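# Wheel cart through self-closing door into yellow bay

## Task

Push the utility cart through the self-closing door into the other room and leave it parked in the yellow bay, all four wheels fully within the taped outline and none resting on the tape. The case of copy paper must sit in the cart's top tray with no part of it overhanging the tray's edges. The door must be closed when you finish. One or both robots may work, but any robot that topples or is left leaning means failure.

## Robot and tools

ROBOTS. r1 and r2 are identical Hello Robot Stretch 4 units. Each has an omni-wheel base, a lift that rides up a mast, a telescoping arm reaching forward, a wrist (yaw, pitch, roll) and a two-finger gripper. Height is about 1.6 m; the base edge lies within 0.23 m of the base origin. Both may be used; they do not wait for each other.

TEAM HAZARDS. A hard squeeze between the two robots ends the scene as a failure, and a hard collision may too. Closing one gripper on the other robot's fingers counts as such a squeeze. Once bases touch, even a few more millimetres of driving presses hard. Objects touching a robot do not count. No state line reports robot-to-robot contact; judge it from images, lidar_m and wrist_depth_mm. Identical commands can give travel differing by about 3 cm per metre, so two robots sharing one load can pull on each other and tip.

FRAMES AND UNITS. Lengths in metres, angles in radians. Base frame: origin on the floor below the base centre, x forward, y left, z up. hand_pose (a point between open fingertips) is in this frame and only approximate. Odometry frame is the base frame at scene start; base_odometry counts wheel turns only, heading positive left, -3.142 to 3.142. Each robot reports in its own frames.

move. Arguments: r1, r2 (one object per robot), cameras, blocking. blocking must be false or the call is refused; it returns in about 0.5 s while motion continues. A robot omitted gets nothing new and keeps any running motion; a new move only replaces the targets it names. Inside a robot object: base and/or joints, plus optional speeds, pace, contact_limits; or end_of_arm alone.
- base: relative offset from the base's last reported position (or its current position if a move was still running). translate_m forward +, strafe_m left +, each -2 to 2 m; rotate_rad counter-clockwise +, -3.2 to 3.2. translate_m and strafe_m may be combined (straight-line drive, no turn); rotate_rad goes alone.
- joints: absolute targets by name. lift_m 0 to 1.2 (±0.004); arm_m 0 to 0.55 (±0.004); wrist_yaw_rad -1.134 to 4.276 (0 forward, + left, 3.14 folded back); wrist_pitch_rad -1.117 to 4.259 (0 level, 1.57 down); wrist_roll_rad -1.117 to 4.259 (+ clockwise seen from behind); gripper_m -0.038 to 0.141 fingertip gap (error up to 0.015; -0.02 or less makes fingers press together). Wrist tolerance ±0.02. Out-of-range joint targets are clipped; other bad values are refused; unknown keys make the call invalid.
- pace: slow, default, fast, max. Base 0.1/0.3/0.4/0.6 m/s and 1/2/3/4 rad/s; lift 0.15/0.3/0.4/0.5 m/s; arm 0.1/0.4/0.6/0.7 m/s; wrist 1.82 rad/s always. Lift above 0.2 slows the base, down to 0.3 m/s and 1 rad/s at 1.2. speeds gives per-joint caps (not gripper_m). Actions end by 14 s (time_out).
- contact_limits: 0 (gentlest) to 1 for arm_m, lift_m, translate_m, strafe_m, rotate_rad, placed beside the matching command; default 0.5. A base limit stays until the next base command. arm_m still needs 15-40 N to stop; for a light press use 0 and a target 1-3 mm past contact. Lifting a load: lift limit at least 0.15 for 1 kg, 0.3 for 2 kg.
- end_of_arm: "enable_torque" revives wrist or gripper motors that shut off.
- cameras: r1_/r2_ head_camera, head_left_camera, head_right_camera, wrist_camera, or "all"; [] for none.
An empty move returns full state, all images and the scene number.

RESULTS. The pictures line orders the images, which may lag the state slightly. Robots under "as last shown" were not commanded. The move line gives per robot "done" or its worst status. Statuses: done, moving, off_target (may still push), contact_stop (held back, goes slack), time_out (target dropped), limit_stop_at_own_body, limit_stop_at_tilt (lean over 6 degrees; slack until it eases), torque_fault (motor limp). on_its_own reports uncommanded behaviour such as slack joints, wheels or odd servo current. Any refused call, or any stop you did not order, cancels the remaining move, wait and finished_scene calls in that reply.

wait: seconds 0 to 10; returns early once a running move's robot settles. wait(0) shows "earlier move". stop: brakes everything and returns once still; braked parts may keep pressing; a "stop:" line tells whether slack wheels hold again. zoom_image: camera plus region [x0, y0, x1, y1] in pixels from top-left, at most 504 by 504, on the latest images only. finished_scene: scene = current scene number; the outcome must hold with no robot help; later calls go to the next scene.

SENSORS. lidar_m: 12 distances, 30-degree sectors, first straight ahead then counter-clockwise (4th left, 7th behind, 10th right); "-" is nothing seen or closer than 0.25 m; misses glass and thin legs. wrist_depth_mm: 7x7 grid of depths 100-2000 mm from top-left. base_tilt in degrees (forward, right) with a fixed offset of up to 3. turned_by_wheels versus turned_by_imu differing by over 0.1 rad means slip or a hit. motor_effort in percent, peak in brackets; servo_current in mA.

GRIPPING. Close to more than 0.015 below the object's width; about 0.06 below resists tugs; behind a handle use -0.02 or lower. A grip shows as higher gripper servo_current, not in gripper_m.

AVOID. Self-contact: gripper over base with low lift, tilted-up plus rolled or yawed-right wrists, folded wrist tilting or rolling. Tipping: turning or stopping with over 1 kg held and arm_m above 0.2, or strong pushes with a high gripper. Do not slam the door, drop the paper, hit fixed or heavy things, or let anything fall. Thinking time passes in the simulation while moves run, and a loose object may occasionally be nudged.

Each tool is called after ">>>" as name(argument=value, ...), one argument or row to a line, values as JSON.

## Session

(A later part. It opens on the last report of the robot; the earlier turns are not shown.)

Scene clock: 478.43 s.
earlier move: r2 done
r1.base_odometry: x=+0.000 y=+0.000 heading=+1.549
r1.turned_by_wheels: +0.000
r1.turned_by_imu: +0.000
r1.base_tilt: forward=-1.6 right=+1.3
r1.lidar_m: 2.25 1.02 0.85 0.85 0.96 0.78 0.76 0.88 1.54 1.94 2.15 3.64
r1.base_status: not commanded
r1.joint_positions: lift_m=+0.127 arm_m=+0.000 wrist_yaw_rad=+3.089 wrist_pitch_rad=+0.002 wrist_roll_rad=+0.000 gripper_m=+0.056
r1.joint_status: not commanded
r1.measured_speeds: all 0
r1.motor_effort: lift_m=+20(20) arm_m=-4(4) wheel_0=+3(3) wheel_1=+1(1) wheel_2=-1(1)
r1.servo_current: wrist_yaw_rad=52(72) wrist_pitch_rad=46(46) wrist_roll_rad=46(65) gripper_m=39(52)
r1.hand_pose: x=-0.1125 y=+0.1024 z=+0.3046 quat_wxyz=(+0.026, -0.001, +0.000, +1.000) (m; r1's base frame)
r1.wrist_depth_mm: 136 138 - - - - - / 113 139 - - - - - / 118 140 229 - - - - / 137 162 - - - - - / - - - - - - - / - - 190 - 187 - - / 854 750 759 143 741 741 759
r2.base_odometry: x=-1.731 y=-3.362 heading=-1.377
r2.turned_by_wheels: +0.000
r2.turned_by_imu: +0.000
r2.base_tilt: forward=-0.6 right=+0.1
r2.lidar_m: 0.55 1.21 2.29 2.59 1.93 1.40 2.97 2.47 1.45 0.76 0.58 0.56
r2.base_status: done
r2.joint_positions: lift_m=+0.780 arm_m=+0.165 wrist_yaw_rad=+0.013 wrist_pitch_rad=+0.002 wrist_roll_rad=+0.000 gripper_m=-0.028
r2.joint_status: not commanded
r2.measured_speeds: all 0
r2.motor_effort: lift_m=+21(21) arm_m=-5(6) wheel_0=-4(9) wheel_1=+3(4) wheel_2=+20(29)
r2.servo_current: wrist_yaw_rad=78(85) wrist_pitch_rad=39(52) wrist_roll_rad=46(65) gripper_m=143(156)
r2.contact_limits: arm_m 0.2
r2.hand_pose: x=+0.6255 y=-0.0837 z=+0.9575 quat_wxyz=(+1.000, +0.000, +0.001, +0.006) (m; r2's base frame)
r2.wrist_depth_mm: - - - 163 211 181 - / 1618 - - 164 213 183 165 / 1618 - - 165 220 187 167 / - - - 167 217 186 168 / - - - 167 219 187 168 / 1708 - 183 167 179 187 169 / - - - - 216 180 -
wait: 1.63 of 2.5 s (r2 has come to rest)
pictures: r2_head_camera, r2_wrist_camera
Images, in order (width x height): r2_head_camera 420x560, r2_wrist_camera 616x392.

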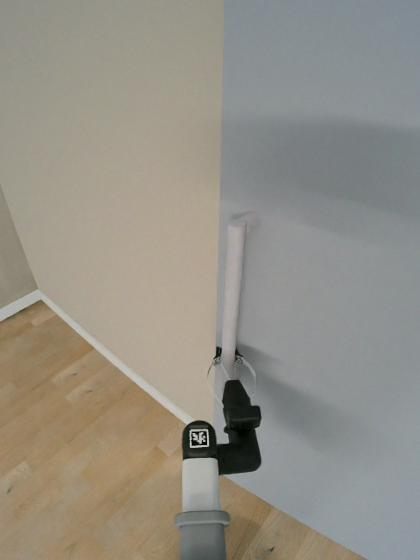

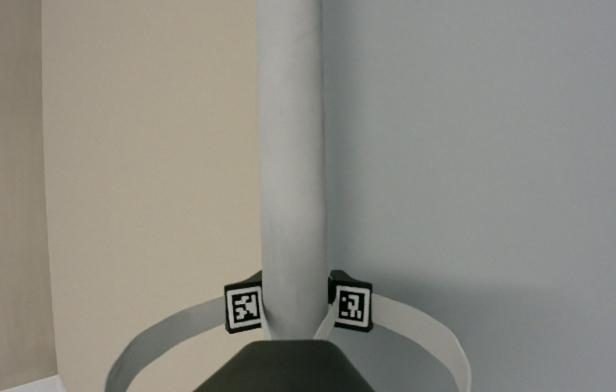

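>>> move(
  r2={"base": {"translate_m": -0.163, "strafe_m": 0.073}, "pace": "slow"},
  blocking=false,
)

>>> wait(
  seconds=3.5,
  cameras=["r2_wrist_camera"],
)

>>> move(
  r2={"base": {"translate_m": -0.176, "strafe_m": 0.028}, "pace": "slow"},
  blocking=false,
)

>>> wait(
  seconds=3.5,
  cameras=["r2_head_camera", "r2_wrist_camera"],
)

Scene clock: 494.33 s.
move: r2 moving
r1: as last shown
r1.lidar_m: 2.24 1.02 0.85 0.83 0.94 0.76 0.77 0.88 1.53 1.94 2.20 3.60
r1.motor_effort: lift_m=+20(20) arm_m=-4(4) wheel_0=+2(3) wheel_1=+0(1) wheel_2=-1(1)
r1.servo_current: wrist_yaw_rad=59(59) wrist_pitch_rad=46(46) wrist_roll_rad=52(52) gripper_m=39(46)
r1.wrist_depth_mm: 136 139 - - - - - / 113 139 - - - - - / 118 140 229 - - - - / 137 161 - - - - - / - - - - - - - / - - 190 - 187 - - / 854 750 759 143 750 741 759
r2.base_odometry: x=-1.728 y=-3.349 heading=-1.376
r2.turned_by_wheels: +0.001
r2.turned_by_imu: +0.002
r2.base_tilt: forward=-0.6 right=+0.1
r2.lidar_m: 0.58 1.24 2.30 2.59 1.84 1.37 2.96 2.45 1.45 0.78 0.59 0.55
r2.base_status: translate_m moving; strafe_m moving
r2.joint_positions: lift_m=+0.780 arm_m=+0.165 wrist_yaw_rad=+0.013 wrist_pitch_rad=+0.002 wrist_roll_rad=+0.000 gripper_m=-0.028
r2.joint_status: not commanded
r2.measured_speeds: translate_m=-0.049 strafe_m=+0.021 rotate_rad=-0.001 lift_m=+0.000 arm_m=+0.000 wrist_yaw_rad=+0.000 wrist_pitch_rad=+0.000 wrist_roll_rad=+0.000
r2.motor_effort: lift_m=+21(21) arm_m=-5(6) wheel_0=-10(11) wheel_1=-6(8) wheel_2=+26(26)
r2.servo_current: wrist_yaw_rad=72(78) wrist_pitch_rad=39(39) wrist_roll_rad=46(59) gripper_m=137(150)
r2.contact_limits: arm_m 0.2
r2.hand_pose: x=+0.6255 y=-0.0837 z=+0.9575 quat_wxyz=(+1.000, +0.000, +0.001, +0.006) (m; r2's base frame)
r2.wrist_depth_mm: - - - 163 211 182 - / - - - 164 213 183 167 / - - - 165 220 189 167 / - - - 167 217 186 169 / 1708 - - 167 219 186 169 / - - 183 167 180 188 170 / - - - - 216 181 -
pictures: none

Scene clock: 496.80 s.
earlier move: r2 done
r1.base_odometry: x=+0.000 y=+0.000 heading=+1.549
r1.turned_by_wheels: +0.000
r1.turned_by_imu: +0.000
r1.base_tilt: forward=-1.6 right=+1.3
r1.lidar_m: 2.26 0.99 0.84 0.83 0.92 0.79 0.75 0.90 1.49 1.95 2.20 3.64
r1.base_status: not commanded
r1.joint_positions: lift_m=+0.127 arm_m=+0.000 wrist_yaw_rad=+3.089 wrist_pitch_rad=+0.002 wrist_roll_rad=+0.000 gripper_m=+0.056
r1.joint_status: not commanded
r1.measured_speeds: all 0
r1.motor_effort: lift_m=+20(20) arm_m=-4(4) wheel_0=+3(3) wheel_1=+1(1) wheel_2=-1(1)
r1.servo_current: wrist_yaw_rad=52(72) wrist_pitch_rad=46(52) wrist_roll_rad=59(59) gripper_m=39(46)
r1.hand_pose: x=-0.1125 y=+0.1024 z=+0.3046 quat_wxyz=(+0.026, -0.001, +0.000, +1.000) (m; r1's base frame)
r1.wrist_depth_mm: 136 138 - - - - - / 113 139 - - - - - / 117 139 229 - - - - / 137 162 - - - - - / - - - - - - - / - - 190 - 187 - - / 842 741 750 143 750 732 768
r2.base_odometry: x=-1.691 y=-3.189 heading=-1.375
r2.turned_by_wheels: +0.000
r2.turned_by_imu: +0.002
r2.base_tilt: forward=-0.6 right=+0.0
r2.lidar_m: 0.54 1.50 2.34 2.61 1.40 1.19 2.91 2.38 1.83 0.99 0.65 0.60
r2.base_status: done
r2.joint_positions: lift_m=+0.780 arm_m=+0.165 wrist_yaw_rad=+0.015 wrist_pitch_rad=+0.002 wrist_roll_rad=+0.000 gripper_m=-0.028
r2.joint_status: not commanded
r2.measured_speeds: all 0
r2.motor_effort: lift_m=+21(21) arm_m=-5(6) wheel_0=+0(11) wheel_1=-6(9) wheel_2=+20(28)
r2.servo_current: wrist_yaw_rad=78(98) wrist_pitch_rad=39(46) wrist_roll_rad=46(59) gripper_m=137(150)
r2.contact_limits: arm_m 0.2
r2.hand_pose: x=+0.6257 y=-0.0832 z=+0.9575 quat_wxyz=(+1.000, +0.000, +0.001, +0.007) (m; r2's base frame)
r2.wrist_depth_mm: - - - 164 216 195 179 / - - - 165 217 193 181 / - - - 166 219 196 181 / - - - 167 220 200 182 / - - - 167 224 198 183 / - 1708 183 168 179 196 185 / - 145 - - 223 194 -
wait: 2.47 of 3.5 s (r2 has come to rest)
pictures: r2_wrist_camera
Images, in order (width x height): r2_wrist_camera 616x392.

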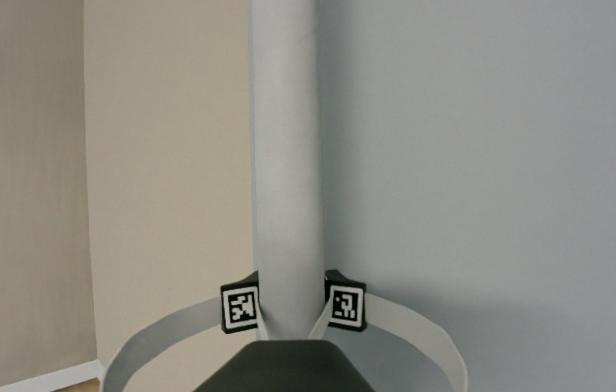

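Scene clock: 497.30 s.
move: r2 moving
r1: as last shown
r1.lidar_m: 2.25 1.01 0.85 0.85 0.95 0.77 0.76 0.91 1.54 1.93 2.19 3.62
r1.motor_effort: lift_m=+20(20) arm_m=-4(4) wheel_0=+2(3) wheel_1=+0(1) wheel_2=-1(1)
r1.servo_current: wrist_yaw_rad=65(72) wrist_pitch_rad=39(39) wrist_roll_rad=65(65) gripper_m=39(52)
r1.wrist_depth_mm: 136 138 - - - - - / 114 140 - - - - - / 118 140 229 - - - - / 137 162 - - - - - / - - - - - - - / - - 189 - 187 - - / 831 750 750 143 750 732 759
r2.base_odometry: x=-1.691 y=-3.176 heading=-1.374
r2.turned_by_wheels: +0.002
r2.turned_by_imu: +0.002
r2.base_tilt: forward=-0.6 right=+0.0
r2.lidar_m: 0.55 1.55 2.36 2.64 1.33 1.19 2.89 2.41 1.84 0.97 0.68 0.59
r2.base_status: translate_m moving; strafe_m moving
r2.joint_positions: lift_m=+0.780 arm_m=+0.165 wrist_yaw_rad=+0.015 wrist_pitch_rad=+0.002 wrist_roll_rad=+0.000 gripper_m=-0.028
r2.joint_status: not commanded
r2.measured_speeds: translate_m=-0.050 strafe_m=+0.007 rotate_rad=+0.002 lift_m=+0.000 arm_m=+0.000 wrist_yaw_rad=+0.000 wrist_pitch_rad=+0.000 wrist_roll_rad=+0.000
r2.motor_effort: lift_m=+21(21) arm_m=-6(6) wheel_0=-2(5) wheel_1=-7(8) wheel_2=+26(27)
r2.servo_current: wrist_yaw_rad=91(91) wrist_pitch_rad=39(46) wrist_roll_rad=46(59) gripper_m=130(137)
r2.contact_limits: arm_m 0.2
r2.hand_pose: x=+0.6257 y=-0.0832 z=+0.9575 quat_wxyz=(+1.000, +0.000, +0.001, +0.007) (m; r2's base frame)
r2.wrist_depth_mm: - - - 165 216 194 179 / - - - 166 217 194 180 / - - - 166 219 197 182 / - - - 167 220 198 183 / - - - 167 223 198 184 / - 1708 181 168 179 198 185 / - 145 - - 221 191 -
pictures: none

Scene clock: 500.80 s.
earlier move: r2 contact_stop
r1.base_odometry: x=+0.000 y=+0.000 heading=+1.549
r1.turned_by_wheels: +0.000
r1.turned_by_imu: +0.000
r1.base_tilt: forward=-1.6 right=+1.3
r1.lidar_m: 2.26 1.02 0.85 0.85 0.94 0.78 0.77 0.90 1.51 1.93 2.17 3.63
r1.base_status: not commanded
r1.joint_positions: lift_m=+0.127 arm_m=+0.000 wrist_yaw_rad=+3.089 wrist_pitch_rad=+0.002 wrist_roll_rad=+0.000 gripper_m=+0.056
r1.joint_status: not commanded
r1.measured_speeds: all 0
r1.motor_effort: lift_m=+20(20) arm_m=-4(4) wheel_0=+2(3) wheel_1=+0(1) wheel_2=-1(1)
r1.servo_current: wrist_yaw_rad=33(72) wrist_pitch_rad=39(52) wrist_roll_rad=39(65) gripper_m=39(52)
r1.hand_pose: x=-0.1125 y=+0.1024 z=+0.3046 quat_wxyz=(+0.026, -0.001, +0.000, +1.000) (m; r1's base frame)
r1.wrist_depth_mm: 136 139 - - - - - / 113 139 - - - - - / 118 140 229 - - - - / 137 162 - - - - - / - - - - - - - / - - 190 - 187 - - / 854 741 759 143 741 723 759
r2.base_odometry: x=-1.698 y=-3.140 heading=-1.320
r2.turned_by_wheels: +0.054
r2.turned_by_imu: +0.054
r2.base_tilt: forward=-0.6 right=+0.1
r2.lidar_m: 0.56 1.73 2.38 2.76 1.15 1.18 2.77 2.38 1.71 0.97 0.67 0.61
r2.base_status: translate_m contact_stop; strafe_m contact_stop
r2.joint_positions: lift_m=+0.780 arm_m=+0.165 wrist_yaw_rad=+0.008 wrist_pitch_rad=+0.002 wrist_roll_rad=+0.000 gripper_m=-0.029
r2.joint_status: not commanded
r2.measured_speeds: translate_m=+0.022 strafe_m=-0.013 rotate_rad=-0.003 lift_m=+0.000 arm_m=+0.000 wrist_yaw_rad=-0.005 wrist_pitch_rad=+0.000 wrist_roll_rad=+0.000
r2.on_its_own: the wheels are slack since a contact_stop
r2.motor_effort: lift_m=+21(21) arm_m=-6(6) wheel_0=+2(11) wheel_1=-1(8) wheel_2=+0(30)
r2.servo_current: wrist_yaw_rad=59(130) wrist_pitch_rad=46(52) wrist_roll_rad=52(59) gripper_m=104(137)
r2.contact_limits: arm_m 0.2
r2.hand_pose: x=+0.6251 y=-0.0851 z=+0.9575 quat_wxyz=(+1.000, +0.000, +0.001, +0.004) (m; r2's base frame)
r2.wrist_depth_mm: - - - 162 220 198 - / - 1863 - 164 221 200 185 / - 1921 - 164 222 201 186 / - - - 166 224 202 188 / - - - 167 226 203 185 / - 1921 180 167 179 204 189 / - 144 - - 224 196 190
wait: 3.50 s; no rest
pictures: r2_head_camera, r2_wrist_camera
Images, in order (width x height): r2_head_camera 420x560, r2_wrist_camera 616x392.

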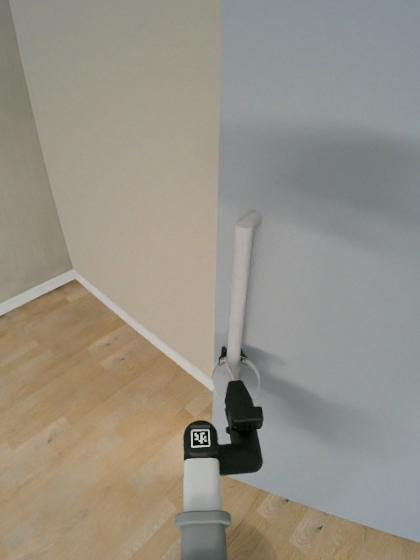

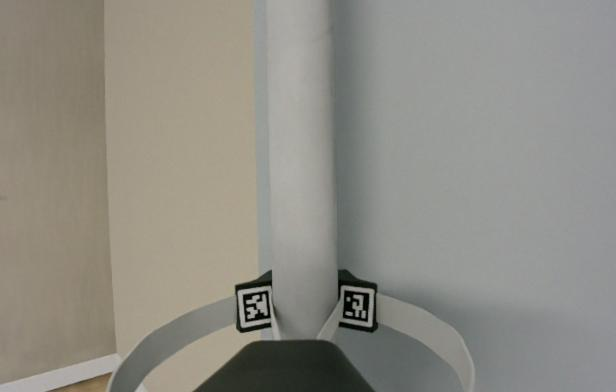

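>>> move(
  r2={"base": {"translate_m": -0.1745, "strafe_m": 0.037}, "pace": "slow", "contact_limits": {"translate_m": 0.9, "strafe_m": 0.9}},
  blocking=false,
)

>>> wait(
  seconds=3.5,
  cameras=["r2_wrist_camera"],
)

r2: "contact_limits": translate_m and strafe_m are given together and make one move, which takes one limit: state it under one of them only
Scene clock: 524.13 s.
earlier move: r2 contact_stop
r1.base_odometry: x=+0.000 y=+0.000 heading=+1.549
r1.turned_by_wheels: +0.000
r1.turned_by_imu: -0.001
r1.base_tilt: forward=-1.6 right=+1.3
r1.lidar_m: 2.03 1.03 0.84 0.84 0.94 0.78 0.77 0.91 1.50 1.93 2.19 3.64
r1.base_status: not commanded
r1.joint_positions: lift_m=+0.127 arm_m=+0.000 wrist_yaw_rad=+3.089 wrist_pitch_rad=+0.002 wrist_roll_rad=+0.000 gripper_m=+0.056
r1.joint_status: not commanded
r1.measured_speeds: all 0
r1.motor_effort: lift_m=+20(20) arm_m=-4(4) wheel_0=+2(3) wheel_1=+0(1) wheel_2=-1(1)
r1.servo_current: wrist_yaw_rad=52(78) wrist_pitch_rad=39(52) wrist_roll_rad=46(72) gripper_m=33(52)
r1.hand_pose: x=-0.1125 y=+0.1024 z=+0.3046 quat_wxyz=(+0.026, -0.001, +0.000, +1.000) (m; r1's base frame)
r1.wrist_depth_mm: 136 138 - - - - - / 114 139 - - - - - / 118 139 229 - - - - / 137 162 - - - - - / - - - - - - - / - - 190 - 187 - - / 842 750 759 143 741 732 759
r2.base_odometry: x=-1.788 y=-3.459 heading=-1.334
r2.turned_by_wheels: -0.014
r2.turned_by_imu: -0.010
r2.base_tilt: forward=-0.6 right=+0.0
r2.lidar_m: 0.58 1.03 2.28 2.66 1.72 1.50 2.87 2.44 1.12 0.60 0.52 0.53
r2.base_status: translate_m contact_stop (by the wheels' count: +0.136 of -0.176); strafe_m contact_stop (by the wheels' count: -0.105 of +0.028)
r2.joint_positions: lift_m=+0.780 arm_m=+0.165 wrist_yaw_rad=+0.003 wrist_pitch_rad=+0.002 wrist_roll_rad=+0.000 gripper_m=-0.029
r2.joint_status: not commanded
r2.measured_speeds: all 0
r2.on_its_own: the wheels are slack since a contact_stop
r2.motor_effort: lift_m=+21(21) arm_m=-6(6) wheel_0=+0(11) wheel_1=+0(8) wheel_2=+0(30)
r2.servo_current: wrist_yaw_rad=52(130) wrist_pitch_rad=39(52) wrist_roll_rad=39(65) gripper_m=111(137)
r2.contact_limits: arm_m 0.2
r2.hand_pose: x=+0.6247 y=-0.0866 z=+0.9575 quat_wxyz=(+1.000, +0.000, +0.001, +0.001) (m; r2's base frame)
r2.wrist_depth_mm: - - 351 162 213 176 - / - 466 355 164 214 178 - / - 477 357 164 216 182 - / 1618 - 366 165 224 176 160 / - - 366 166 219 181 - / - - 185 167 180 177 164 / - 136 379 - 215 169 -
pictures: none

not run: a call was refused earlier in this reply.

>>> move(
  r2={"base": {"translate_m": -0.1384, "strafe_m": 0.1124}, "pace": "slow", "contact_limits": {"translate_m": 0.9}},
  blocking=false,
)

>>> wait(
  seconds=3.5,
)

>>> move(
  r2={"base": {"translate_m": -0.1628, "strafe_m": 0.0728}, "pace": "slow", "contact_limits": {"translate_m": 0.9}},
  blocking=false,
)

>>> wait(
  seconds=3.5,
  cameras=["r2_wrist_camera", "r2_head_camera"],
)

Scene clock: 537.13 s.
move: r2 moving
r1.base_odometry: x=+0.000 y=+0.000 heading=+1.549
r1.turned_by_wheels: +0.000
r1.turned_by_imu: +0.000
r1.base_tilt: forward=-1.6 right=+1.3
r1.lidar_m: 2.08 1.00 0.86 0.82 0.93 0.76 0.78 0.90 1.53 1.93 2.20 3.63
r1.base_status: not commanded
r1.joint_positions: lift_m=+0.127 arm_m=+0.000 wrist_yaw_rad=+3.089 wrist_pitch_rad=+0.002 wrist_roll_rad=+0.000 gripper_m=+0.056
r1.joint_status: not commanded
r1.measured_speeds: all 0
r1.motor_effort: lift_m=+20(20) arm_m=-4(4) wheel_0=+2(3) wheel_1=+0(1) wheel_2=-1(1)
r1.servo_current: wrist_yaw_rad=52(78) wrist_pitch_rad=39(46) wrist_roll_rad=39(65) gripper_m=39(52)
r1.hand_pose: x=-0.1125 y=+0.1024 z=+0.3046 quat_wxyz=(+0.026, -0.001, +0.000, +1.000) (m; r1's base frame)
r1.wrist_depth_mm: 136 139 - - - - - / 113 139 - - - - - / 118 140 229 - - - - / 137 162 - - - - - / - - - - - - - / - - 190 - 188 - - / 854 750 759 143 741 741 759
r2.base_odometry: x=-1.783 y=-3.447 heading=-1.333
r2.turned_by_wheels: +0.000
r2.turned_by_imu: -0.001
r2.base_tilt: forward=-0.6 right=+0.1
r2.lidar_m: 0.57 1.07 2.29 2.66 1.69 1.48 2.91 2.44 1.13 0.64 0.51 0.52
r2.base_status: translate_m moving; strafe_m moving
r2.joint_positions: lift_m=+0.780 arm_m=+0.165 wrist_yaw_rad=+0.003 wrist_pitch_rad=+0.002 wrist_roll_rad=+0.000 gripper_m=-0.029
r2.joint_status: not commanded
r2.measured_speeds: translate_m=-0.041 strafe_m=+0.031 rotate_rad=+0.005 lift_m=+0.000 arm_m=+0.000 wrist_yaw_rad=+0.000 wrist_pitch_rad=+0.000 wrist_roll_rad=+0.000
r2.motor_effort: lift_m=+21(21) arm_m=-6(6) wheel_0=-16(19) wheel_1=+1(4) wheel_2=+17(17)
r2.servo_current: wrist_yaw_rad=52(52) wrist_pitch_rad=33(46) wrist_roll_rad=59(59) gripper_m=111(117)
r2.contact_limits: arm_m 0.2; translate_m 0.9
r2.hand_pose: x=+0.6247 y=-0.0866 z=+0.9575 quat_wxyz=(+1.000, +0.000, +0.001, +0.001) (m; r2's base frame)
r2.wrist_depth_mm: - - 373 163 214 178 - / 1576 - 377 164 216 179 - / 1576 - 382 165 223 185 160 / - - 387 166 219 177 161 / - - 392 167 220 182 - / - - 185 167 179 179 166 / - 128 402 - 216 175 -
pictures: none

Scene clock: 539.63 s.
earlier move: r2 done
r1.base_odometry: x=+0.000 y=+0.000 heading=+1.549
r1.turned_by_wheels: +0.000
r1.turned_by_imu: +0.000
r1.base_tilt: forward=-1.6 right=+1.3
r1.lidar_m: 2.25 1.02 0.84 0.85 0.95 0.77 0.76 0.90 1.50 1.95 2.19 3.66
r1.base_status: not commanded
r1.joint_positions: lift_m=+0.127 arm_m=+0.000 wrist_yaw_rad=+3.089 wrist_pitch_rad=+0.002 wrist_roll_rad=+0.000 gripper_m=+0.056
r1.joint_status: not commanded
r1.measured_speeds: all 0
r1.motor_effort: lift_m=+20(20) arm_m=-4(4) wheel_0=+2(3) wheel_1=+1(1) wheel_2=-1(1)
r1.servo_current: wrist_yaw_rad=59(78) wrist_pitch_rad=39(52) wrist_roll_rad=59(65) gripper_m=39(52)
r1.hand_pose: x=-0.1125 y=+0.1024 z=+0.3046 quat_wxyz=(+0.026, -0.001, +0.000, +1.000) (m; r1's base frame)
r1.wrist_depth_mm: 136 139 - - - - - / 113 139 - - - - - / 118 140 229 - - - - / 137 162 - - - - - / - - - - - - - / - - 191 - 187 - - / 842 750 750 143 741 741 759
r2.base_odometry: x=-1.712 y=-3.298 heading=-1.334
r2.turned_by_wheels: -0.001
r2.turned_by_imu: -0.003
r2.base_tilt: forward=-0.6 right=+0.1
r2.lidar_m: 0.57 1.42 2.29 2.68 1.46 1.30 2.89 2.43 1.47 0.80 0.60 0.56
r2.base_status: done
r2.joint_positions: lift_m=+0.780 arm_m=+0.165 wrist_yaw_rad=+0.000 wrist_pitch_rad=+0.002 wrist_roll_rad=+0.000 gripper_m=-0.029
r2.joint_status: not commanded
r2.measured_speeds: all 0
r2.motor_effort: lift_m=+21(21) arm_m=-6(6) wheel_0=-16(21) wheel_1=+0(4) wheel_2=+7(19)
r2.servo_current: wrist_yaw_rad=39(59) wrist_pitch_rad=39(46) wrist_roll_rad=39(59) gripper_m=111(117)
r2.contact_limits: arm_m 0.2; translate_m 0.9
r2.hand_pose: x=+0.6244 y=-0.0874 z=+0.9575 quat_wxyz=(+1.000, +0.000, +0.001, +0.000) (m; r2's base frame)
r2.wrist_depth_mm: - - - 161 219 191 174 / 1708 - - 163 221 192 176 / - - - 163 220 194 177 / - - - 164 223 198 178 / - - - 167 224 195 179 / 1708 - 181 168 179 192 179 / - - - - 223 187 180
wait: 2.50 of 3.5 s (r2 has come to rest)
pictures: none

Scene clock: 540.13 s.
move: r2 moving
r1: as last shown
r1.lidar_m: 2.23 1.02 0.84 0.83 0.94 0.78 0.78 0.89 1.54 1.95 2.18 3.66
r1.motor_effort: lift_m=+20(20) arm_m=-4(4) wheel_0=+3(3) wheel_1=+0(1) wheel_2=-1(1)
r1.servo_current: wrist_yaw_rad=39(65) wrist_pitch_rad=46(52) wrist_roll_rad=46(59) gripper_m=46(52)
r1.wrist_depth_mm: 136 138 - - - - - / 113 139 - - - - - / 118 139 229 - - - - / 137 162 - - - - - / - - - - - - - / - - 191 - 187 - - / 866 750 759 143 741 741 759
r2.base_odometry: x=-1.709 y=-3.285 heading=-1.336
r2.turned_by_wheels: -0.001
r2.turned_by_imu: -0.001
r2.base_tilt: forward=-0.6 right=+0.1
r2.lidar_m: 0.56 1.40 2.32 2.66 1.45 1.29 2.88 2.43 1.49 0.82 0.59 0.58
r2.base_status: translate_m moving; strafe_m moving
r2.joint_positions: lift_m=+0.780 arm_m=+0.165 wrist_yaw_rad=+0.000 wrist_pitch_rad=+0.002 wrist_roll_rad=+0.000 gripper_m=-0.029
r2.joint_status: not commanded
r2.measured_speeds: translate_m=-0.049 strafe_m=+0.022 rotate_rad=-0.001 lift_m=+0.000 arm_m=+0.000 wrist_yaw_rad=+0.000 wrist_pitch_rad=+0.000 wrist_roll_rad=+0.000
r2.motor_effort: lift_m=+21(21) arm_m=-6(6) wheel_0=-19(23) wheel_1=-8(9) wheel_2=+13(13)
r2.servo_current: wrist_yaw_rad=52(59) wrist_pitch_rad=33(46) wrist_roll_rad=39(52) gripper_m=104(117)
r2.contact_limits: arm_m 0.2; translate_m 0.9
r2.hand_pose: x=+0.6244 y=-0.0874 z=+0.9575 quat_wxyz=(+1.000, +0.000, +0.001, +0.000) (m; r2's base frame)
r2.wrist_depth_mm: - - - 161 219 192 175 / - - - 162 220 192 176 / - - - 163 221 195 177 / - - - 164 223 199 179 / 1708 - - 166 224 196 180 / 1708 - 181 167 179 194 180 / - 122 - - 222 187 180
pictures: none

Scene clock: 542.60 s.
earlier move: r2 done
r1.base_odometry: x=+0.000 y=+0.000 heading=+1.549
r1.turned_by_wheels: +0.000
r1.turned_by_imu: +0.000
r1.base_tilt: forward=-1.6 right=+1.3
r1.lidar_m: 2.25 1.03 0.82 0.83 0.90 0.76 0.78 0.87 1.51 1.94 2.19 3.66
r1.base_status: not commanded
r1.joint_positions: lift_m=+0.127 arm_m=+0.000 wrist_yaw_rad=+3.089 wrist_pitch_rad=+0.002 wrist_roll_rad=+0.000 gripper_m=+0.056
r1.joint_status: not commanded
r1.measured_speeds: all 0
r1.motor_effort: lift_m=+20(20) arm_m=-4(4) wheel_0=+3(3) wheel_1=+0(1) wheel_2=-1(1)
r1.servo_current: wrist_yaw_rad=59(65) wrist_pitch_rad=39(52) wrist_roll_rad=52(65) gripper_m=39(52)
r1.hand_pose: x=-0.1125 y=+0.1024 z=+0.3046 quat_wxyz=(+0.026, -0.001, +0.000, +1.000) (m; r1's base frame)
r1.wrist_depth_mm: 136 139 - - - - - / 113 139 - - - - - / 118 140 228 - - - - / 138 162 - - - - - / - - - - - - - / - - 190 - 188 - - / 842 759 759 143 732 723 759
r2.base_odometry: x=-1.679 y=-3.124 heading=-1.335
r2.turned_by_wheels: +0.000
r2.turned_by_imu: -0.001
r2.base_tilt: forward=-0.6 right=+0.1
r2.lidar_m: 0.57 1.72 2.34 2.71 1.16 1.16 2.81 2.38 1.81 1.02 0.68 0.62
r2.base_status: done
r2.joint_positions: lift_m=+0.780 arm_m=+0.165 wrist_yaw_rad=+0.000 wrist_pitch_rad=+0.002 wrist_roll_rad=+0.000 gripper_m=-0.029
r2.joint_status: not commanded
r2.measured_speeds: all 0
r2.motor_effort: lift_m=+21(21) arm_m=-6(6) wheel_0=-14(23) wheel_1=-8(11) wheel_2=+10(15)
r2.servo_current: wrist_yaw_rad=52(59) wrist_pitch_rad=46(46) wrist_roll_rad=46(52) gripper_m=104(117)
r2.contact_limits: arm_m 0.2; translate_m 0.9
r2.hand_pose: x=+0.6244 y=-0.0874 z=+0.9575 quat_wxyz=(+1.000, +0.000, +0.001, +0.000) (m; r2's base frame)
r2.wrist_depth_mm: - - - 164 222 202 190 / - - - 163 227 204 191 / - - - 166 226 206 193 / - - - 165 227 206 193 / - - - 168 229 208 193 / - 1863 179 167 182 209 195 / - 140 - - 227 205 195
wait: 2.47 of 3.5 s (r2 has come to rest)
pictures: r2_head_camera, r2_wrist_camera
Images, in order (width x height): r2_head_camera 420x560, r2_wrist_camera 616x392.

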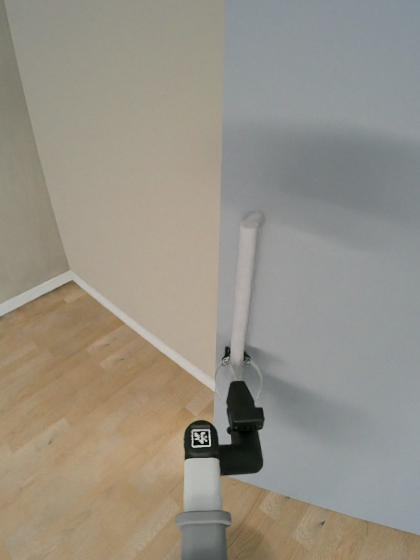

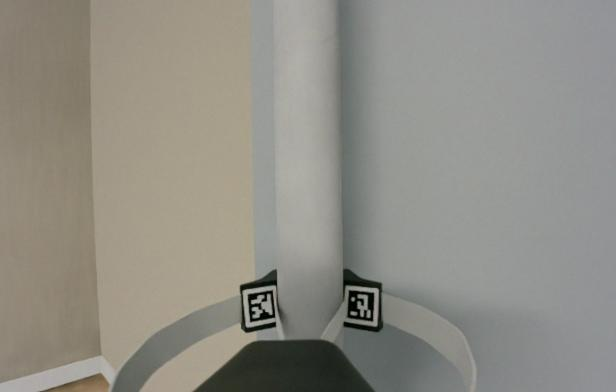

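>>> move(
  r2={"base": {"translate_m": -0.1761, "strafe_m": 0.0282}, "pace": "slow", "contact_limits": {"translate_m": 0.9}},
  blocking=false,
)

>>> wait(
  seconds=3.5,
  cameras=["r2_wrist_camera", "r2_head_camera"],
)

Scene clock: 548.73 s.
move: r2 moving
r1: as last shown
r1.lidar_m: 2.24 1.02 0.85 0.84 0.92 0.76 0.77 0.89 1.52 1.93 2.20 3.65
r1.motor_effort: lift_m=+20(20) arm_m=-4(4) wheel_0=+2(3) wheel_1=+0(1) wheel_2=-1(1)
r1.servo_current: wrist_yaw_rad=33(65) wrist_pitch_rad=46(46) wrist_roll_rad=46(59) gripper_m=39(46)
r1.wrist_depth_mm: 137 138 - - - - - / 113 139 - - - - - / 117 140 229 - - - - / 137 161 - - - - - / - - - - - - - / - - 190 - 187 - - / 842 750 750 143 741 741 759
r2.base_odometry: x=-1.680 y=-3.111 heading=-1.336
r2.turned_by_wheels: -0.001
r2.turned_by_imu: +0.000
r2.base_tilt: forward=-0.6 right=+0.1
r2.lidar_m: 0.57 1.71 2.36 2.76 1.14 1.15 2.80 2.37 1.84 1.02 0.68 0.62
r2.base_status: translate_m moving; strafe_m moving
r2.joint_positions: lift_m=+0.780 arm_m=+0.165 wrist_yaw_rad=+0.000 wrist_pitch_rad=+0.002 wrist_roll_rad=+0.000 gripper_m=-0.029
r2.joint_status: not commanded
r2.measured_speeds: translate_m=-0.048 strafe_m=+0.008 rotate_rad=+0.001 lift_m=+0.000 arm_m=+0.000 wrist_yaw_rad=+0.000 wrist_pitch_rad=+0.000 wrist_roll_rad=+0.000
r2.motor_effort: lift_m=+21(21) arm_m=-6(6) wheel_0=-15(18) wheel_1=-9(11) wheel_2=+15(15)
r2.servo_current: wrist_yaw_rad=65(65) wrist_pitch_rad=39(46) wrist_roll_rad=46(52) gripper_m=104(117)
r2.contact_limits: arm_m 0.2; translate_m 0.9
r2.hand_pose: x=+0.6244 y=-0.0874 z=+0.9575 quat_wxyz=(+1.000, +0.000, +0.001, +0.000) (m; r2's base frame)
r2.wrist_depth_mm: - - - 164 223 203 190 / - - - 162 227 204 191 / - - - 166 226 206 193 / - - - 165 227 206 194 / - 1921 - 168 229 208 195 / - 1863 179 167 182 208 195 / - 141 - - 229 204 196
pictures: none

Scene clock: 551.27 s.
earlier move: r2 done
r1.base_odometry: x=+0.000 y=+0.000 heading=+1.549
r1.turned_by_wheels: +0.000
r1.turned_by_imu: +0.000
r1.base_tilt: forward=-1.6 right=+1.2
r1.lidar_m: 2.25 1.00 0.84 0.85 0.92 0.78 0.78 0.91 1.53 1.95 2.15 3.64
r1.base_status: not commanded
r1.joint_positions: lift_m=+0.127 arm_m=+0.000 wrist_yaw_rad=+3.089 wrist_pitch_rad=+0.002 wrist_roll_rad=+0.000 gripper_m=+0.056
r1.joint_status: not commanded
r1.measured_speeds: all 0
r1.motor_effort: lift_m=+20(20) arm_m=-4(4) wheel_0=+2(3) wheel_1=+0(1) wheel_2=-1(1)
r1.servo_current: wrist_yaw_rad=59(65) wrist_pitch_rad=39(52) wrist_roll_rad=52(65) gripper_m=39(46)
r1.hand_pose: x=-0.1125 y=+0.1024 z=+0.3046 quat_wxyz=(+0.026, -0.001, +0.000, +1.000) (m; r1's base frame)
r1.wrist_depth_mm: 136 139 - - - - - / 113 139 - - - - - / 118 140 229 - - - - / 137 162 - - - - - / - - - - - - - / - - 190 - 187 - - / 842 750 750 143 741 732 768
r2.base_odometry: x=-1.692 y=-2.946 heading=-1.335
r2.turned_by_wheels: +0.001
r2.turned_by_imu: +0.002
r2.base_tilt: forward=-0.6 right=+0.1
r2.lidar_m: 0.56 1.98 2.48 2.85 1.01 1.06 2.68 2.27 2.14 1.20 0.75 0.64
r2.base_status: done
r2.joint_positions: lift_m=+0.780 arm_m=+0.165 wrist_yaw_rad=+0.005 wrist_pitch_rad=+0.002 wrist_roll_rad=+0.000 gripper_m=-0.029
r2.joint_status: not commanded
r2.measured_speeds: all 0
r2.motor_effort: lift_m=+21(21) arm_m=-5(6) wheel_0=-5(18) wheel_1=-6(11) wheel_2=+14(18)
r2.servo_current: wrist_yaw_rad=46(65) wrist_pitch_rad=46(46) wrist_roll_rad=52(65) gripper_m=111(117)
r2.contact_limits: arm_m 0.2; translate_m 0.9
r2.hand_pose: x=+0.6249 y=-0.0858 z=+0.9575 quat_wxyz=(+1.000, +0.000, +0.001, +0.003) (m; r2's base frame)
r2.wrist_depth_mm: - - 253 162 227 213 205 / - - 256 163 229 214 - / - - 257 164 229 217 207 / - - 258 167 231 218 208 / - - 259 167 234 218 210 / - - 182 167 181 219 210 / - 1921 - - 232 216 211
wait: 2.53 of 3.5 s (r2 has come to rest)
pictures: r2_head_camera, r2_wrist_camera
Images, in order (width x height): r2_head_camera 420x560, r2_wrist_camera 616x392.

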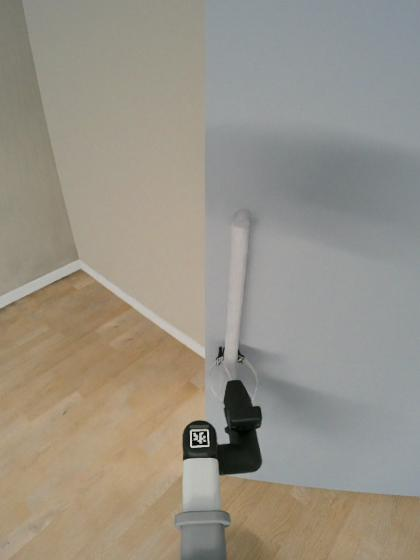

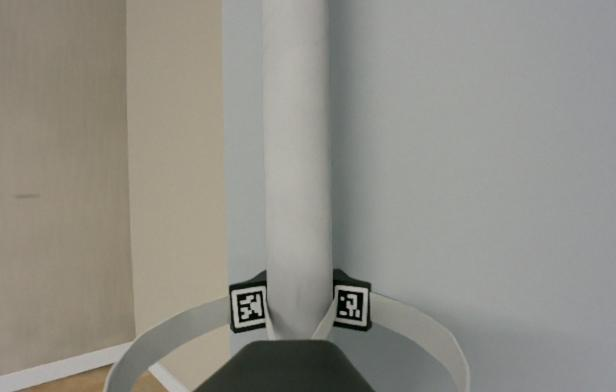

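Going well. Continue.

>>> move(
  r2={"base": {"translate_m": -0.1774, "strafe_m": -0.0183}, "pace": "slow", "contact_limits": {"translate_m": 0.9}},
  blocking=false,
)

>>> wait(
  seconds=3.5,
  cameras=["r2_wrist_camera", "r2_head_camera"],
)

Scene clock: 554.63 s.
move: r2 moving
r1: as last shown
r1.base_tilt: forward=-1.6 right=+1.3
r1.lidar_m: 2.25 1.01 0.83 0.83 0.92 0.79 0.77 0.90 1.52 1.95 2.18 3.63
r1.motor_effort: lift_m=+20(20) arm_m=-4(4) wheel_0=+2(3) wheel_1=+1(1) wheel_2=-1(1)
r1.servo_current: wrist_yaw_rad=65(65) wrist_pitch_rad=39(52) wrist_roll_rad=52(59) gripper_m=39(46)
r1.wrist_depth_mm: 136 139 - - - - - / 113 139 - - - - - / 118 140 229 - - - - / 137 162 - - - - - / - - - - - - - / - - 190 - 187 - - / 831 750 759 143 741 732 768
r2.base_odometry: x=-1.696 y=-2.935 heading=-1.335
r2.turned_by_wheels: +0.000
r2.turned_by_imu: +0.001
r2.base_tilt: forward=-0.6 right=+0.0
r2.lidar_m: 0.56 2.01 2.49 2.84 1.00 1.05 2.65 2.27 2.14 1.21 0.80 0.64
r2.base_status: translate_m moving; strafe_m moving
r2.joint_positions: lift_m=+0.780 arm_m=+0.165 wrist_yaw_rad=+0.007 wrist_pitch_rad=+0.002 wrist_roll_rad=+0.000 gripper_m=-0.029
r2.joint_status: not commanded
r2.measured_speeds: translate_m=-0.050 strafe_m=-0.004 rotate_rad=+0.000 lift_m=+0.000 arm_m=+0.000 wrist_yaw_rad=+0.005 wrist_pitch_rad=+0.000 wrist_roll_rad=+0.000
r2.motor_effort: lift_m=+21(21) arm_m=-6(6) wheel_0=-7(11) wheel_1=-9(10) wheel_2=+21(21)
r2.servo_current: wrist_yaw_rad=46(59) wrist_pitch_rad=46(46) wrist_roll_rad=52(52) gripper_m=104(111)
r2.contact_limits: arm_m 0.2; translate_m 0.9
r2.hand_pose: x=+0.6250 y=-0.0854 z=+0.9575 quat_wxyz=(+1.000, +0.000, +0.001, +0.003) (m; r2's base frame)
r2.wrist_depth_mm: - - 254 162 228 215 206 / - - 255 163 229 215 - / - - 257 164 230 217 208 / - - 258 168 233 217 209 / - - 259 167 233 220 210 / - - 182 167 182 220 211 / - 1863 - - 233 217 212
pictures: none

Scene clock: 557.20 s.
earlier move: r2 done
r1.base_odometry: x=+0.000 y=+0.000 heading=+1.549
r1.turned_by_wheels: +0.000
r1.turned_by_imu: +0.000
r1.base_tilt: forward=-1.6 right=+1.3
r1.lidar_m: 2.24 0.99 0.85 0.83 0.91 0.77 0.77 0.91 1.52 1.95 2.19 3.61
r1.base_status: not commanded
r1.joint_positions: lift_m=+0.127 arm_m=+0.000 wrist_yaw_rad=+3.089 wrist_pitch_rad=+0.002 wrist_roll_rad=+0.000 gripper_m=+0.056
r1.joint_status: not commanded
r1.measured_speeds: all 0
r1.motor_effort: lift_m=+20(20) arm_m=-4(4) wheel_0=+2(3) wheel_1=+0(1) wheel_2=-1(1)
r1.servo_current: wrist_yaw_rad=46(72) wrist_pitch_rad=46(52) wrist_roll_rad=52(72) gripper_m=39(52)
r1.hand_pose: x=-0.1125 y=+0.1024 z=+0.3046 quat_wxyz=(+0.026, -0.001, +0.000, +1.000) (m; r1's base frame)
r1.wrist_depth_mm: 136 139 - - - - - / 113 139 - - - - - / 118 140 229 - - - - / 137 162 - - - - - / - - - - - - - / - - 190 - 187 - - / 842 750 759 143 741 750 778
r2.base_odometry: x=-1.751 y=-2.779 heading=-1.332
r2.turned_by_wheels: +0.002
r2.turned_by_imu: +0.006
r2.base_tilt: forward=-0.7 right=+0.1
r2.lidar_m: 0.55 2.23 2.59 3.02 0.92 0.96 2.49 2.16 2.11 1.35 0.89 0.64
r2.base_status: done
r2.joint_positions: lift_m=+0.780 arm_m=+0.165 wrist_yaw_rad=+0.020 wrist_pitch_rad=+0.002 wrist_roll_rad=+0.000 gripper_m=-0.029
r2.joint_status: not commanded
r2.measured_speeds: all 0
r2.on_its_own: wrist_yaw_rad is at rest, and its servo_current (111 mA) is outside its rest range (0 to 104 mA)
r2.motor_effort: lift_m=+21(21) arm_m=-6(6) wheel_0=+11(15) wheel_1=-1(10) wheel_2=+25(26)
r2.servo_current: wrist_yaw_rad=111(130) wrist_pitch_rad=46(52) wrist_roll_rad=52(59) gripper_m=98(117)
r2.contact_limits: arm_m 0.2; translate_m 0.9
r2.hand_pose: x=+0.6261 y=-0.0816 z=+0.9575 quat_wxyz=(+1.000, +0.000, +0.001, +0.010) (m; r2's base frame)
r2.wrist_depth_mm: - - 249 236 231 224 219 / - - 249 236 233 226 220 / - - 251 173 235 227 223 / - - 253 172 235 229 222 / - - 254 172 237 230 224 / - - 182 173 235 229 225 / - 1808 258 - 238 230 228
wait: 2.57 of 3.5 s (r2 has come to rest)
pictures: r2_head_camera, r2_wrist_camera
Images, in order (width x height): r2_head_camera 420x560, r2_wrist_camera 616x392.

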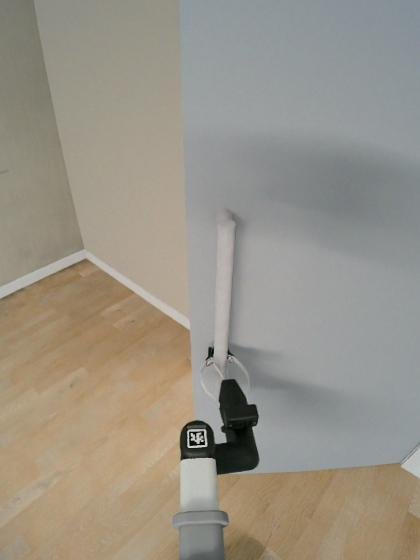

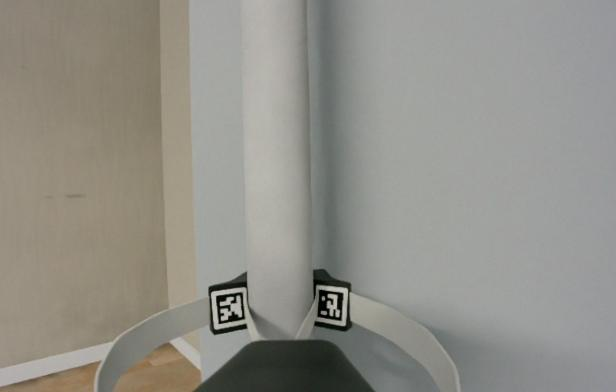

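>>> move(
  r2={"base": {"translate_m": -0.168, "strafe_m": -0.047}, "pace": "slow", "contact_limits": {"translate_m": 0.9}},
  blocking=false,
)

>>> wait(
  seconds=3.5,
  cameras=["r2_wrist_camera", "r2_head_camera"],
)

Scene clock: 566.90 s.
move: r2 moving
r1: as last shown
r1.lidar_m: 2.26 1.01 0.85 0.84 0.93 0.77 0.77 0.89 1.51 1.95 2.19 3.61
r1.servo_current: wrist_yaw_rad=59(59) wrist_pitch_rad=39(52) wrist_roll_rad=52(52) gripper_m=46(52)
r1.wrist_depth_mm: 136 139 - - - - - / 113 139 - - - - - / 118 140 229 - - - - / 137 161 - - - - - / - - - - - - - / - - 190 - 187 - - / 831 732 759 143 750 732 768
r2.base_odometry: x=-1.758 y=-2.767 heading=-1.329
r2.turned_by_wheels: +0.003
r2.turned_by_imu: +0.004
r2.base_tilt: forward=-0.6 right=+0.0
r2.lidar_m: 0.57 2.29 2.61 3.01 0.90 0.96 2.52 2.15 2.12 1.33 0.88 0.64
r2.base_status: translate_m moving; strafe_m moving
r2.joint_positions: lift_m=+0.780 arm_m=+0.165 wrist_yaw_rad=+0.021 wrist_pitch_rad=+0.002 wrist_roll_rad=+0.000 gripper_m=-0.029
r2.joint_status: not commanded
r2.measured_speeds: translate_m=-0.048 strafe_m=-0.014 rotate_rad=+0.003 lift_m=+0.000 arm_m=+0.000 wrist_yaw_rad=+0.005 wrist_pitch_rad=+0.000 wrist_roll_rad=+0.000
r2.motor_effort: lift_m=+21(21) arm_m=-6(6) wheel_0=+12(13) wheel_1=-5(6) wheel_2=+28(29)
r2.servo_current: wrist_yaw_rad=137(137) wrist_pitch_rad=46(46) wrist_roll_rad=39(59) gripper_m=117(117)
r2.contact_limits: arm_m 0.2; translate_m 0.9
r2.hand_pose: x=+0.6262 y=-0.0813 z=+0.9575 quat_wxyz=(+1.000, +0.000, +0.001, +0.011) (m; r2's base frame)
r2.wrist_depth_mm: - - 248 236 233 225 220 / - - 249 237 235 226 222 / - - 250 173 236 229 224 / - - 254 173 236 229 224 / - - 254 172 238 231 225 / - - 181 173 236 231 226 / 1863 1921 258 - 239 230 228
pictures: none

Scene clock: 569.40 s.
earlier move: r2 done
r1.base_odometry: x=+0.000 y=+0.000 heading=+1.549
r1.turned_by_wheels: +0.000
r1.turned_by_imu: +0.000
r1.base_tilt: forward=-1.6 right=+1.3
r1.lidar_m: 2.25 1.01 0.84 0.84 0.93 0.77 0.77 0.89 1.51 1.94 2.19 3.62
r1.base_status: not commanded
r1.joint_positions: lift_m=+0.127 arm_m=+0.000 wrist_yaw_rad=+3.089 wrist_pitch_rad=+0.002 wrist_roll_rad=+0.000 gripper_m=+0.056
r1.joint_status: not commanded
r1.measured_speeds: all 0
r1.motor_effort: lift_m=+20(20) arm_m=-4(4) wheel_0=+2(3) wheel_1=+1(1) wheel_2=-1(1)
r1.servo_current: wrist_yaw_rad=65(65) wrist_pitch_rad=39(52) wrist_roll_rad=52(72) gripper_m=46(52)
r1.hand_pose: x=-0.1125 y=+0.1024 z=+0.3046 quat_wxyz=(+0.026, -0.001, +0.000, +1.000) (m; r1's base frame)
r1.wrist_depth_mm: 136 138 - - - - - / 114 139 - - - - - / 117 140 229 - - - - / 137 161 - - - - - / - - - - - - - / - - 190 - 188 - - / 842 759 759 143 732 750 759
r2.base_odometry: x=-1.837 y=-2.627 heading=-1.329
r2.turned_by_wheels: +0.000
r2.turned_by_imu: +0.044
r2.base_tilt: forward=-0.7 right=+0.0
r2.lidar_m: 0.55 2.60 2.76 3.29 0.87 3.93 2.31 1.99 2.02 1.38 0.99 0.68
r2.base_status: done
r2.joint_positions: lift_m=+0.780 arm_m=+0.165 wrist_yaw_rad=+0.023 wrist_pitch_rad=+0.002 wrist_roll_rad=+0.000 gripper_m=-0.029
r2.joint_status: not commanded
r2.measured_speeds: all 0
r2.on_its_own: wrist_yaw_rad is at rest, and its servo_current (150 mA) is outside its rest range (0 to 104 mA)
r2.motor_effort: lift_m=+21(21) arm_m=-7(8) wheel_0=+15(20) wheel_1=-1(6) wheel_2=+26(31)
r2.servo_current: wrist_yaw_rad=150(150) wrist_pitch_rad=39(46) wrist_roll_rad=59(65) gripper_m=104(117)
r2.contact_limits: arm_m 0.2; translate_m 0.9
r2.hand_pose: x=+0.6265 y=-0.0807 z=+0.9575 quat_wxyz=(+1.000, +0.000, +0.001, +0.012) (m; r2's base frame)
r2.wrist_depth_mm: - - 241 237 236 236 234 / - - 242 240 238 236 234 / - - 244 241 240 237 237 / - - 246 243 241 238 237 / - - 247 204 242 240 239 / - - 178 168 244 242 240 / - 1863 251 - 245 243 241
wait: 2.50 of 3.5 s (r2 has come to rest)
pictures: r2_head_camera, r2_wrist_camera
Images, in order (width x height): r2_head_camera 420x560, r2_wrist_camera 616x392.

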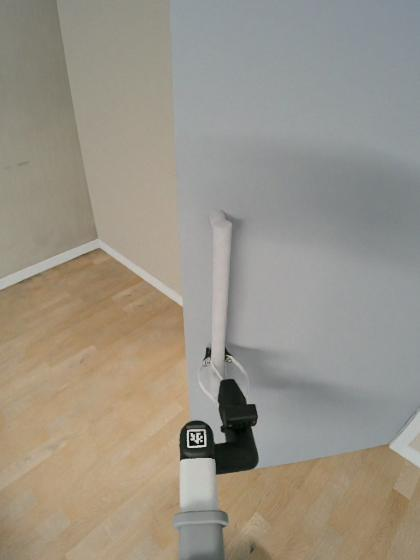

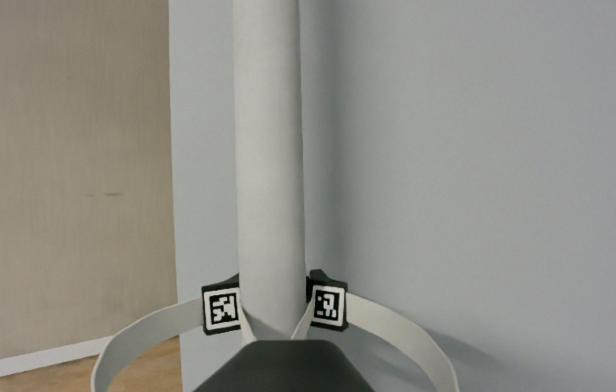

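>>> move(
  r2={"base": {"translate_m": -0.124, "strafe_m": 0.005}, "pace": "slow", "contact_limits": {"translate_m": 0.9}},
  blocking=false,
)

>>> wait(
  seconds=3.5,
  cameras=["r2_wrist_camera", "r2_head_camera"],
)

Scene clock: 651.20 s.
move: r2 moving
r1: as last shown
r1.lidar_m: 2.22 1.03 0.85 0.84 0.92 0.79 0.77 0.90 1.53 1.95 2.17 3.67
r1.motor_effort: lift_m=+20(20) arm_m=-4(4) wheel_0=+3(3) wheel_1=+1(1) wheel_2=-1(1)
r1.servo_current: wrist_yaw_rad=39(59) wrist_pitch_rad=39(46) wrist_roll_rad=33(59) gripper_m=39(46)
r1.wrist_depth_mm: 136 139 - - - - - / 113 139 - - - - - / 117 139 229 - - - - / 137 162 - - - - - / - - - - - - - / - - 190 - 187 - - / 842 750 759 143 750 732 768
r2.base_odometry: x=-1.839 y=-2.615 heading=-1.327
r2.turned_by_wheels: +0.002
r2.turned_by_imu: +0.009
r2.base_tilt: forward=-0.6 right=+0.0
r2.lidar_m: 0.56 2.67 2.75 0.91 0.87 3.83 2.28 1.99 2.00 1.37 0.95 0.65
r2.base_status: translate_m moving; strafe_m moving
r2.joint_positions: lift_m=+0.780 arm_m=+0.165 wrist_yaw_rad=+0.023 wrist_pitch_rad=+0.002 wrist_roll_rad=+0.000 gripper_m=-0.029
r2.joint_status: not commanded
r2.measured_speeds: translate_m=-0.048 strafe_m=+0.000 rotate_rad=+0.004 lift_m=+0.000 arm_m=+0.000 wrist_yaw_rad=+0.000 wrist_pitch_rad=+0.000 wrist_roll_rad=+0.000
r2.motor_effort: lift_m=+21(21) arm_m=-7(8) wheel_0=+11(16) wheel_1=-1(3) wheel_2=+25(31)
r2.servo_current: wrist_yaw_rad=143(150) wrist_pitch_rad=33(39) wrist_roll_rad=52(52) gripper_m=104(111)
r2.contact_limits: arm_m 0.2; translate_m 0.9
r2.hand_pose: x=+0.6265 y=-0.0807 z=+0.9575 quat_wxyz=(+1.000, +0.000, +0.001, +0.012) (m; r2's base frame)
r2.wrist_depth_mm: - - 242 240 238 238 236 / - - 243 241 240 239 237 / - - 245 173 241 241 238 / - - 247 172 243 241 239 / - - 248 172 245 243 241 / - - 183 167 245 245 243 / - 1863 251 - 247 245 243
pictures: none

Scene clock: 653.23 s.
earlier move: r2 done
r1.base_odometry: x=+0.000 y=+0.000 heading=+1.549
r1.turned_by_wheels: +0.000
r1.turned_by_imu: +0.000
r1.base_tilt: forward=-1.6 right=+1.2
r1.lidar_m: 2.25 1.02 0.83 0.84 0.94 0.78 0.75 0.91 1.51 1.94 2.21 3.61
r1.base_status: not commanded
r1.joint_positions: lift_m=+0.127 arm_m=+0.000 wrist_yaw_rad=+3.089 wrist_pitch_rad=+0.002 wrist_roll_rad=+0.000 gripper_m=+0.056
r1.joint_status: not commanded
r1.measured_speeds: all 0
r1.motor_effort: lift_m=+20(20) arm_m=-4(4) wheel_0=+2(3) wheel_1=+0(1) wheel_2=-1(1)
r1.servo_current: wrist_yaw_rad=46(65) wrist_pitch_rad=46(52) wrist_roll_rad=52(65) gripper_m=39(52)
r1.hand_pose: x=-0.1125 y=+0.1024 z=+0.3046 quat_wxyz=(+0.026, -0.001, +0.000, +1.000) (m; r1's base frame)
r1.wrist_depth_mm: 136 138 - - - - - / 113 139 - - - - - / 118 140 229 - - - - / 137 162 - - - - - / - - - - - - - / - - 190 - 188 - - / 854 750 750 143 750 732 768
r2.base_odometry: x=-1.862 y=-2.506 heading=-1.329
r2.turned_by_wheels: -0.002
r2.turned_by_imu: -0.001
r2.base_tilt: forward=-0.7 right=+0.1
r2.lidar_m: 0.55 2.81 2.83 0.84 0.82 3.62 2.16 1.93 1.93 1.48 1.13 0.69
r2.base_status: done
r2.joint_positions: lift_m=+0.780 arm_m=+0.165 wrist_yaw_rad=+0.014 wrist_pitch_rad=+0.002 wrist_roll_rad=+0.000 gripper_m=-0.029
r2.joint_status: not commanded
r2.measured_speeds: all 0
r2.motor_effort: lift_m=+21(21) arm_m=-7(8) wheel_0=-6(16) wheel_1=-6(8) wheel_2=+13(31)
r2.servo_current: wrist_yaw_rad=85(150) wrist_pitch_rad=33(46) wrist_roll_rad=59(59) gripper_m=111(117)
r2.contact_limits: arm_m 0.2; translate_m 0.9
r2.hand_pose: x=+0.6257 y=-0.0833 z=+0.9575 quat_wxyz=(+1.000, +0.000, +0.001, +0.007) (m; r2's base frame)
r2.wrist_depth_mm: - - 235 162 251 260 267 / - - 236 163 253 260 268 / - - 237 165 253 262 271 / - - 238 166 255 264 273 / - - 239 167 256 265 273 / - - 186 166 179 268 274 / - - 241 - 259 270 278
wait: 2.03 of 3.5 s (r2 has come to rest)
pictures: r2_head_camera, r2_wrist_camera
Images, in order (width x height): r2_head_camera 420x560, r2_wrist_camera 616x392.

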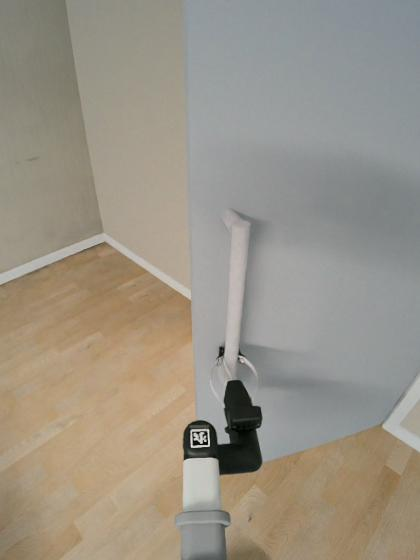

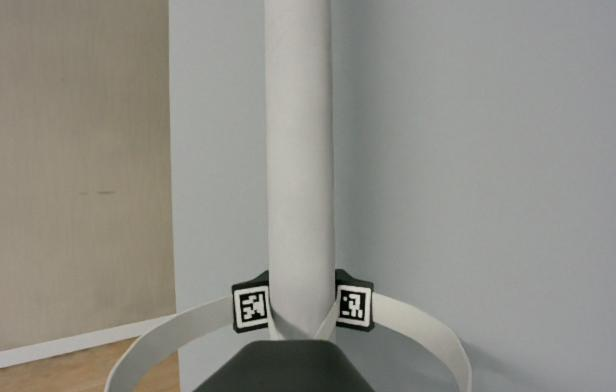

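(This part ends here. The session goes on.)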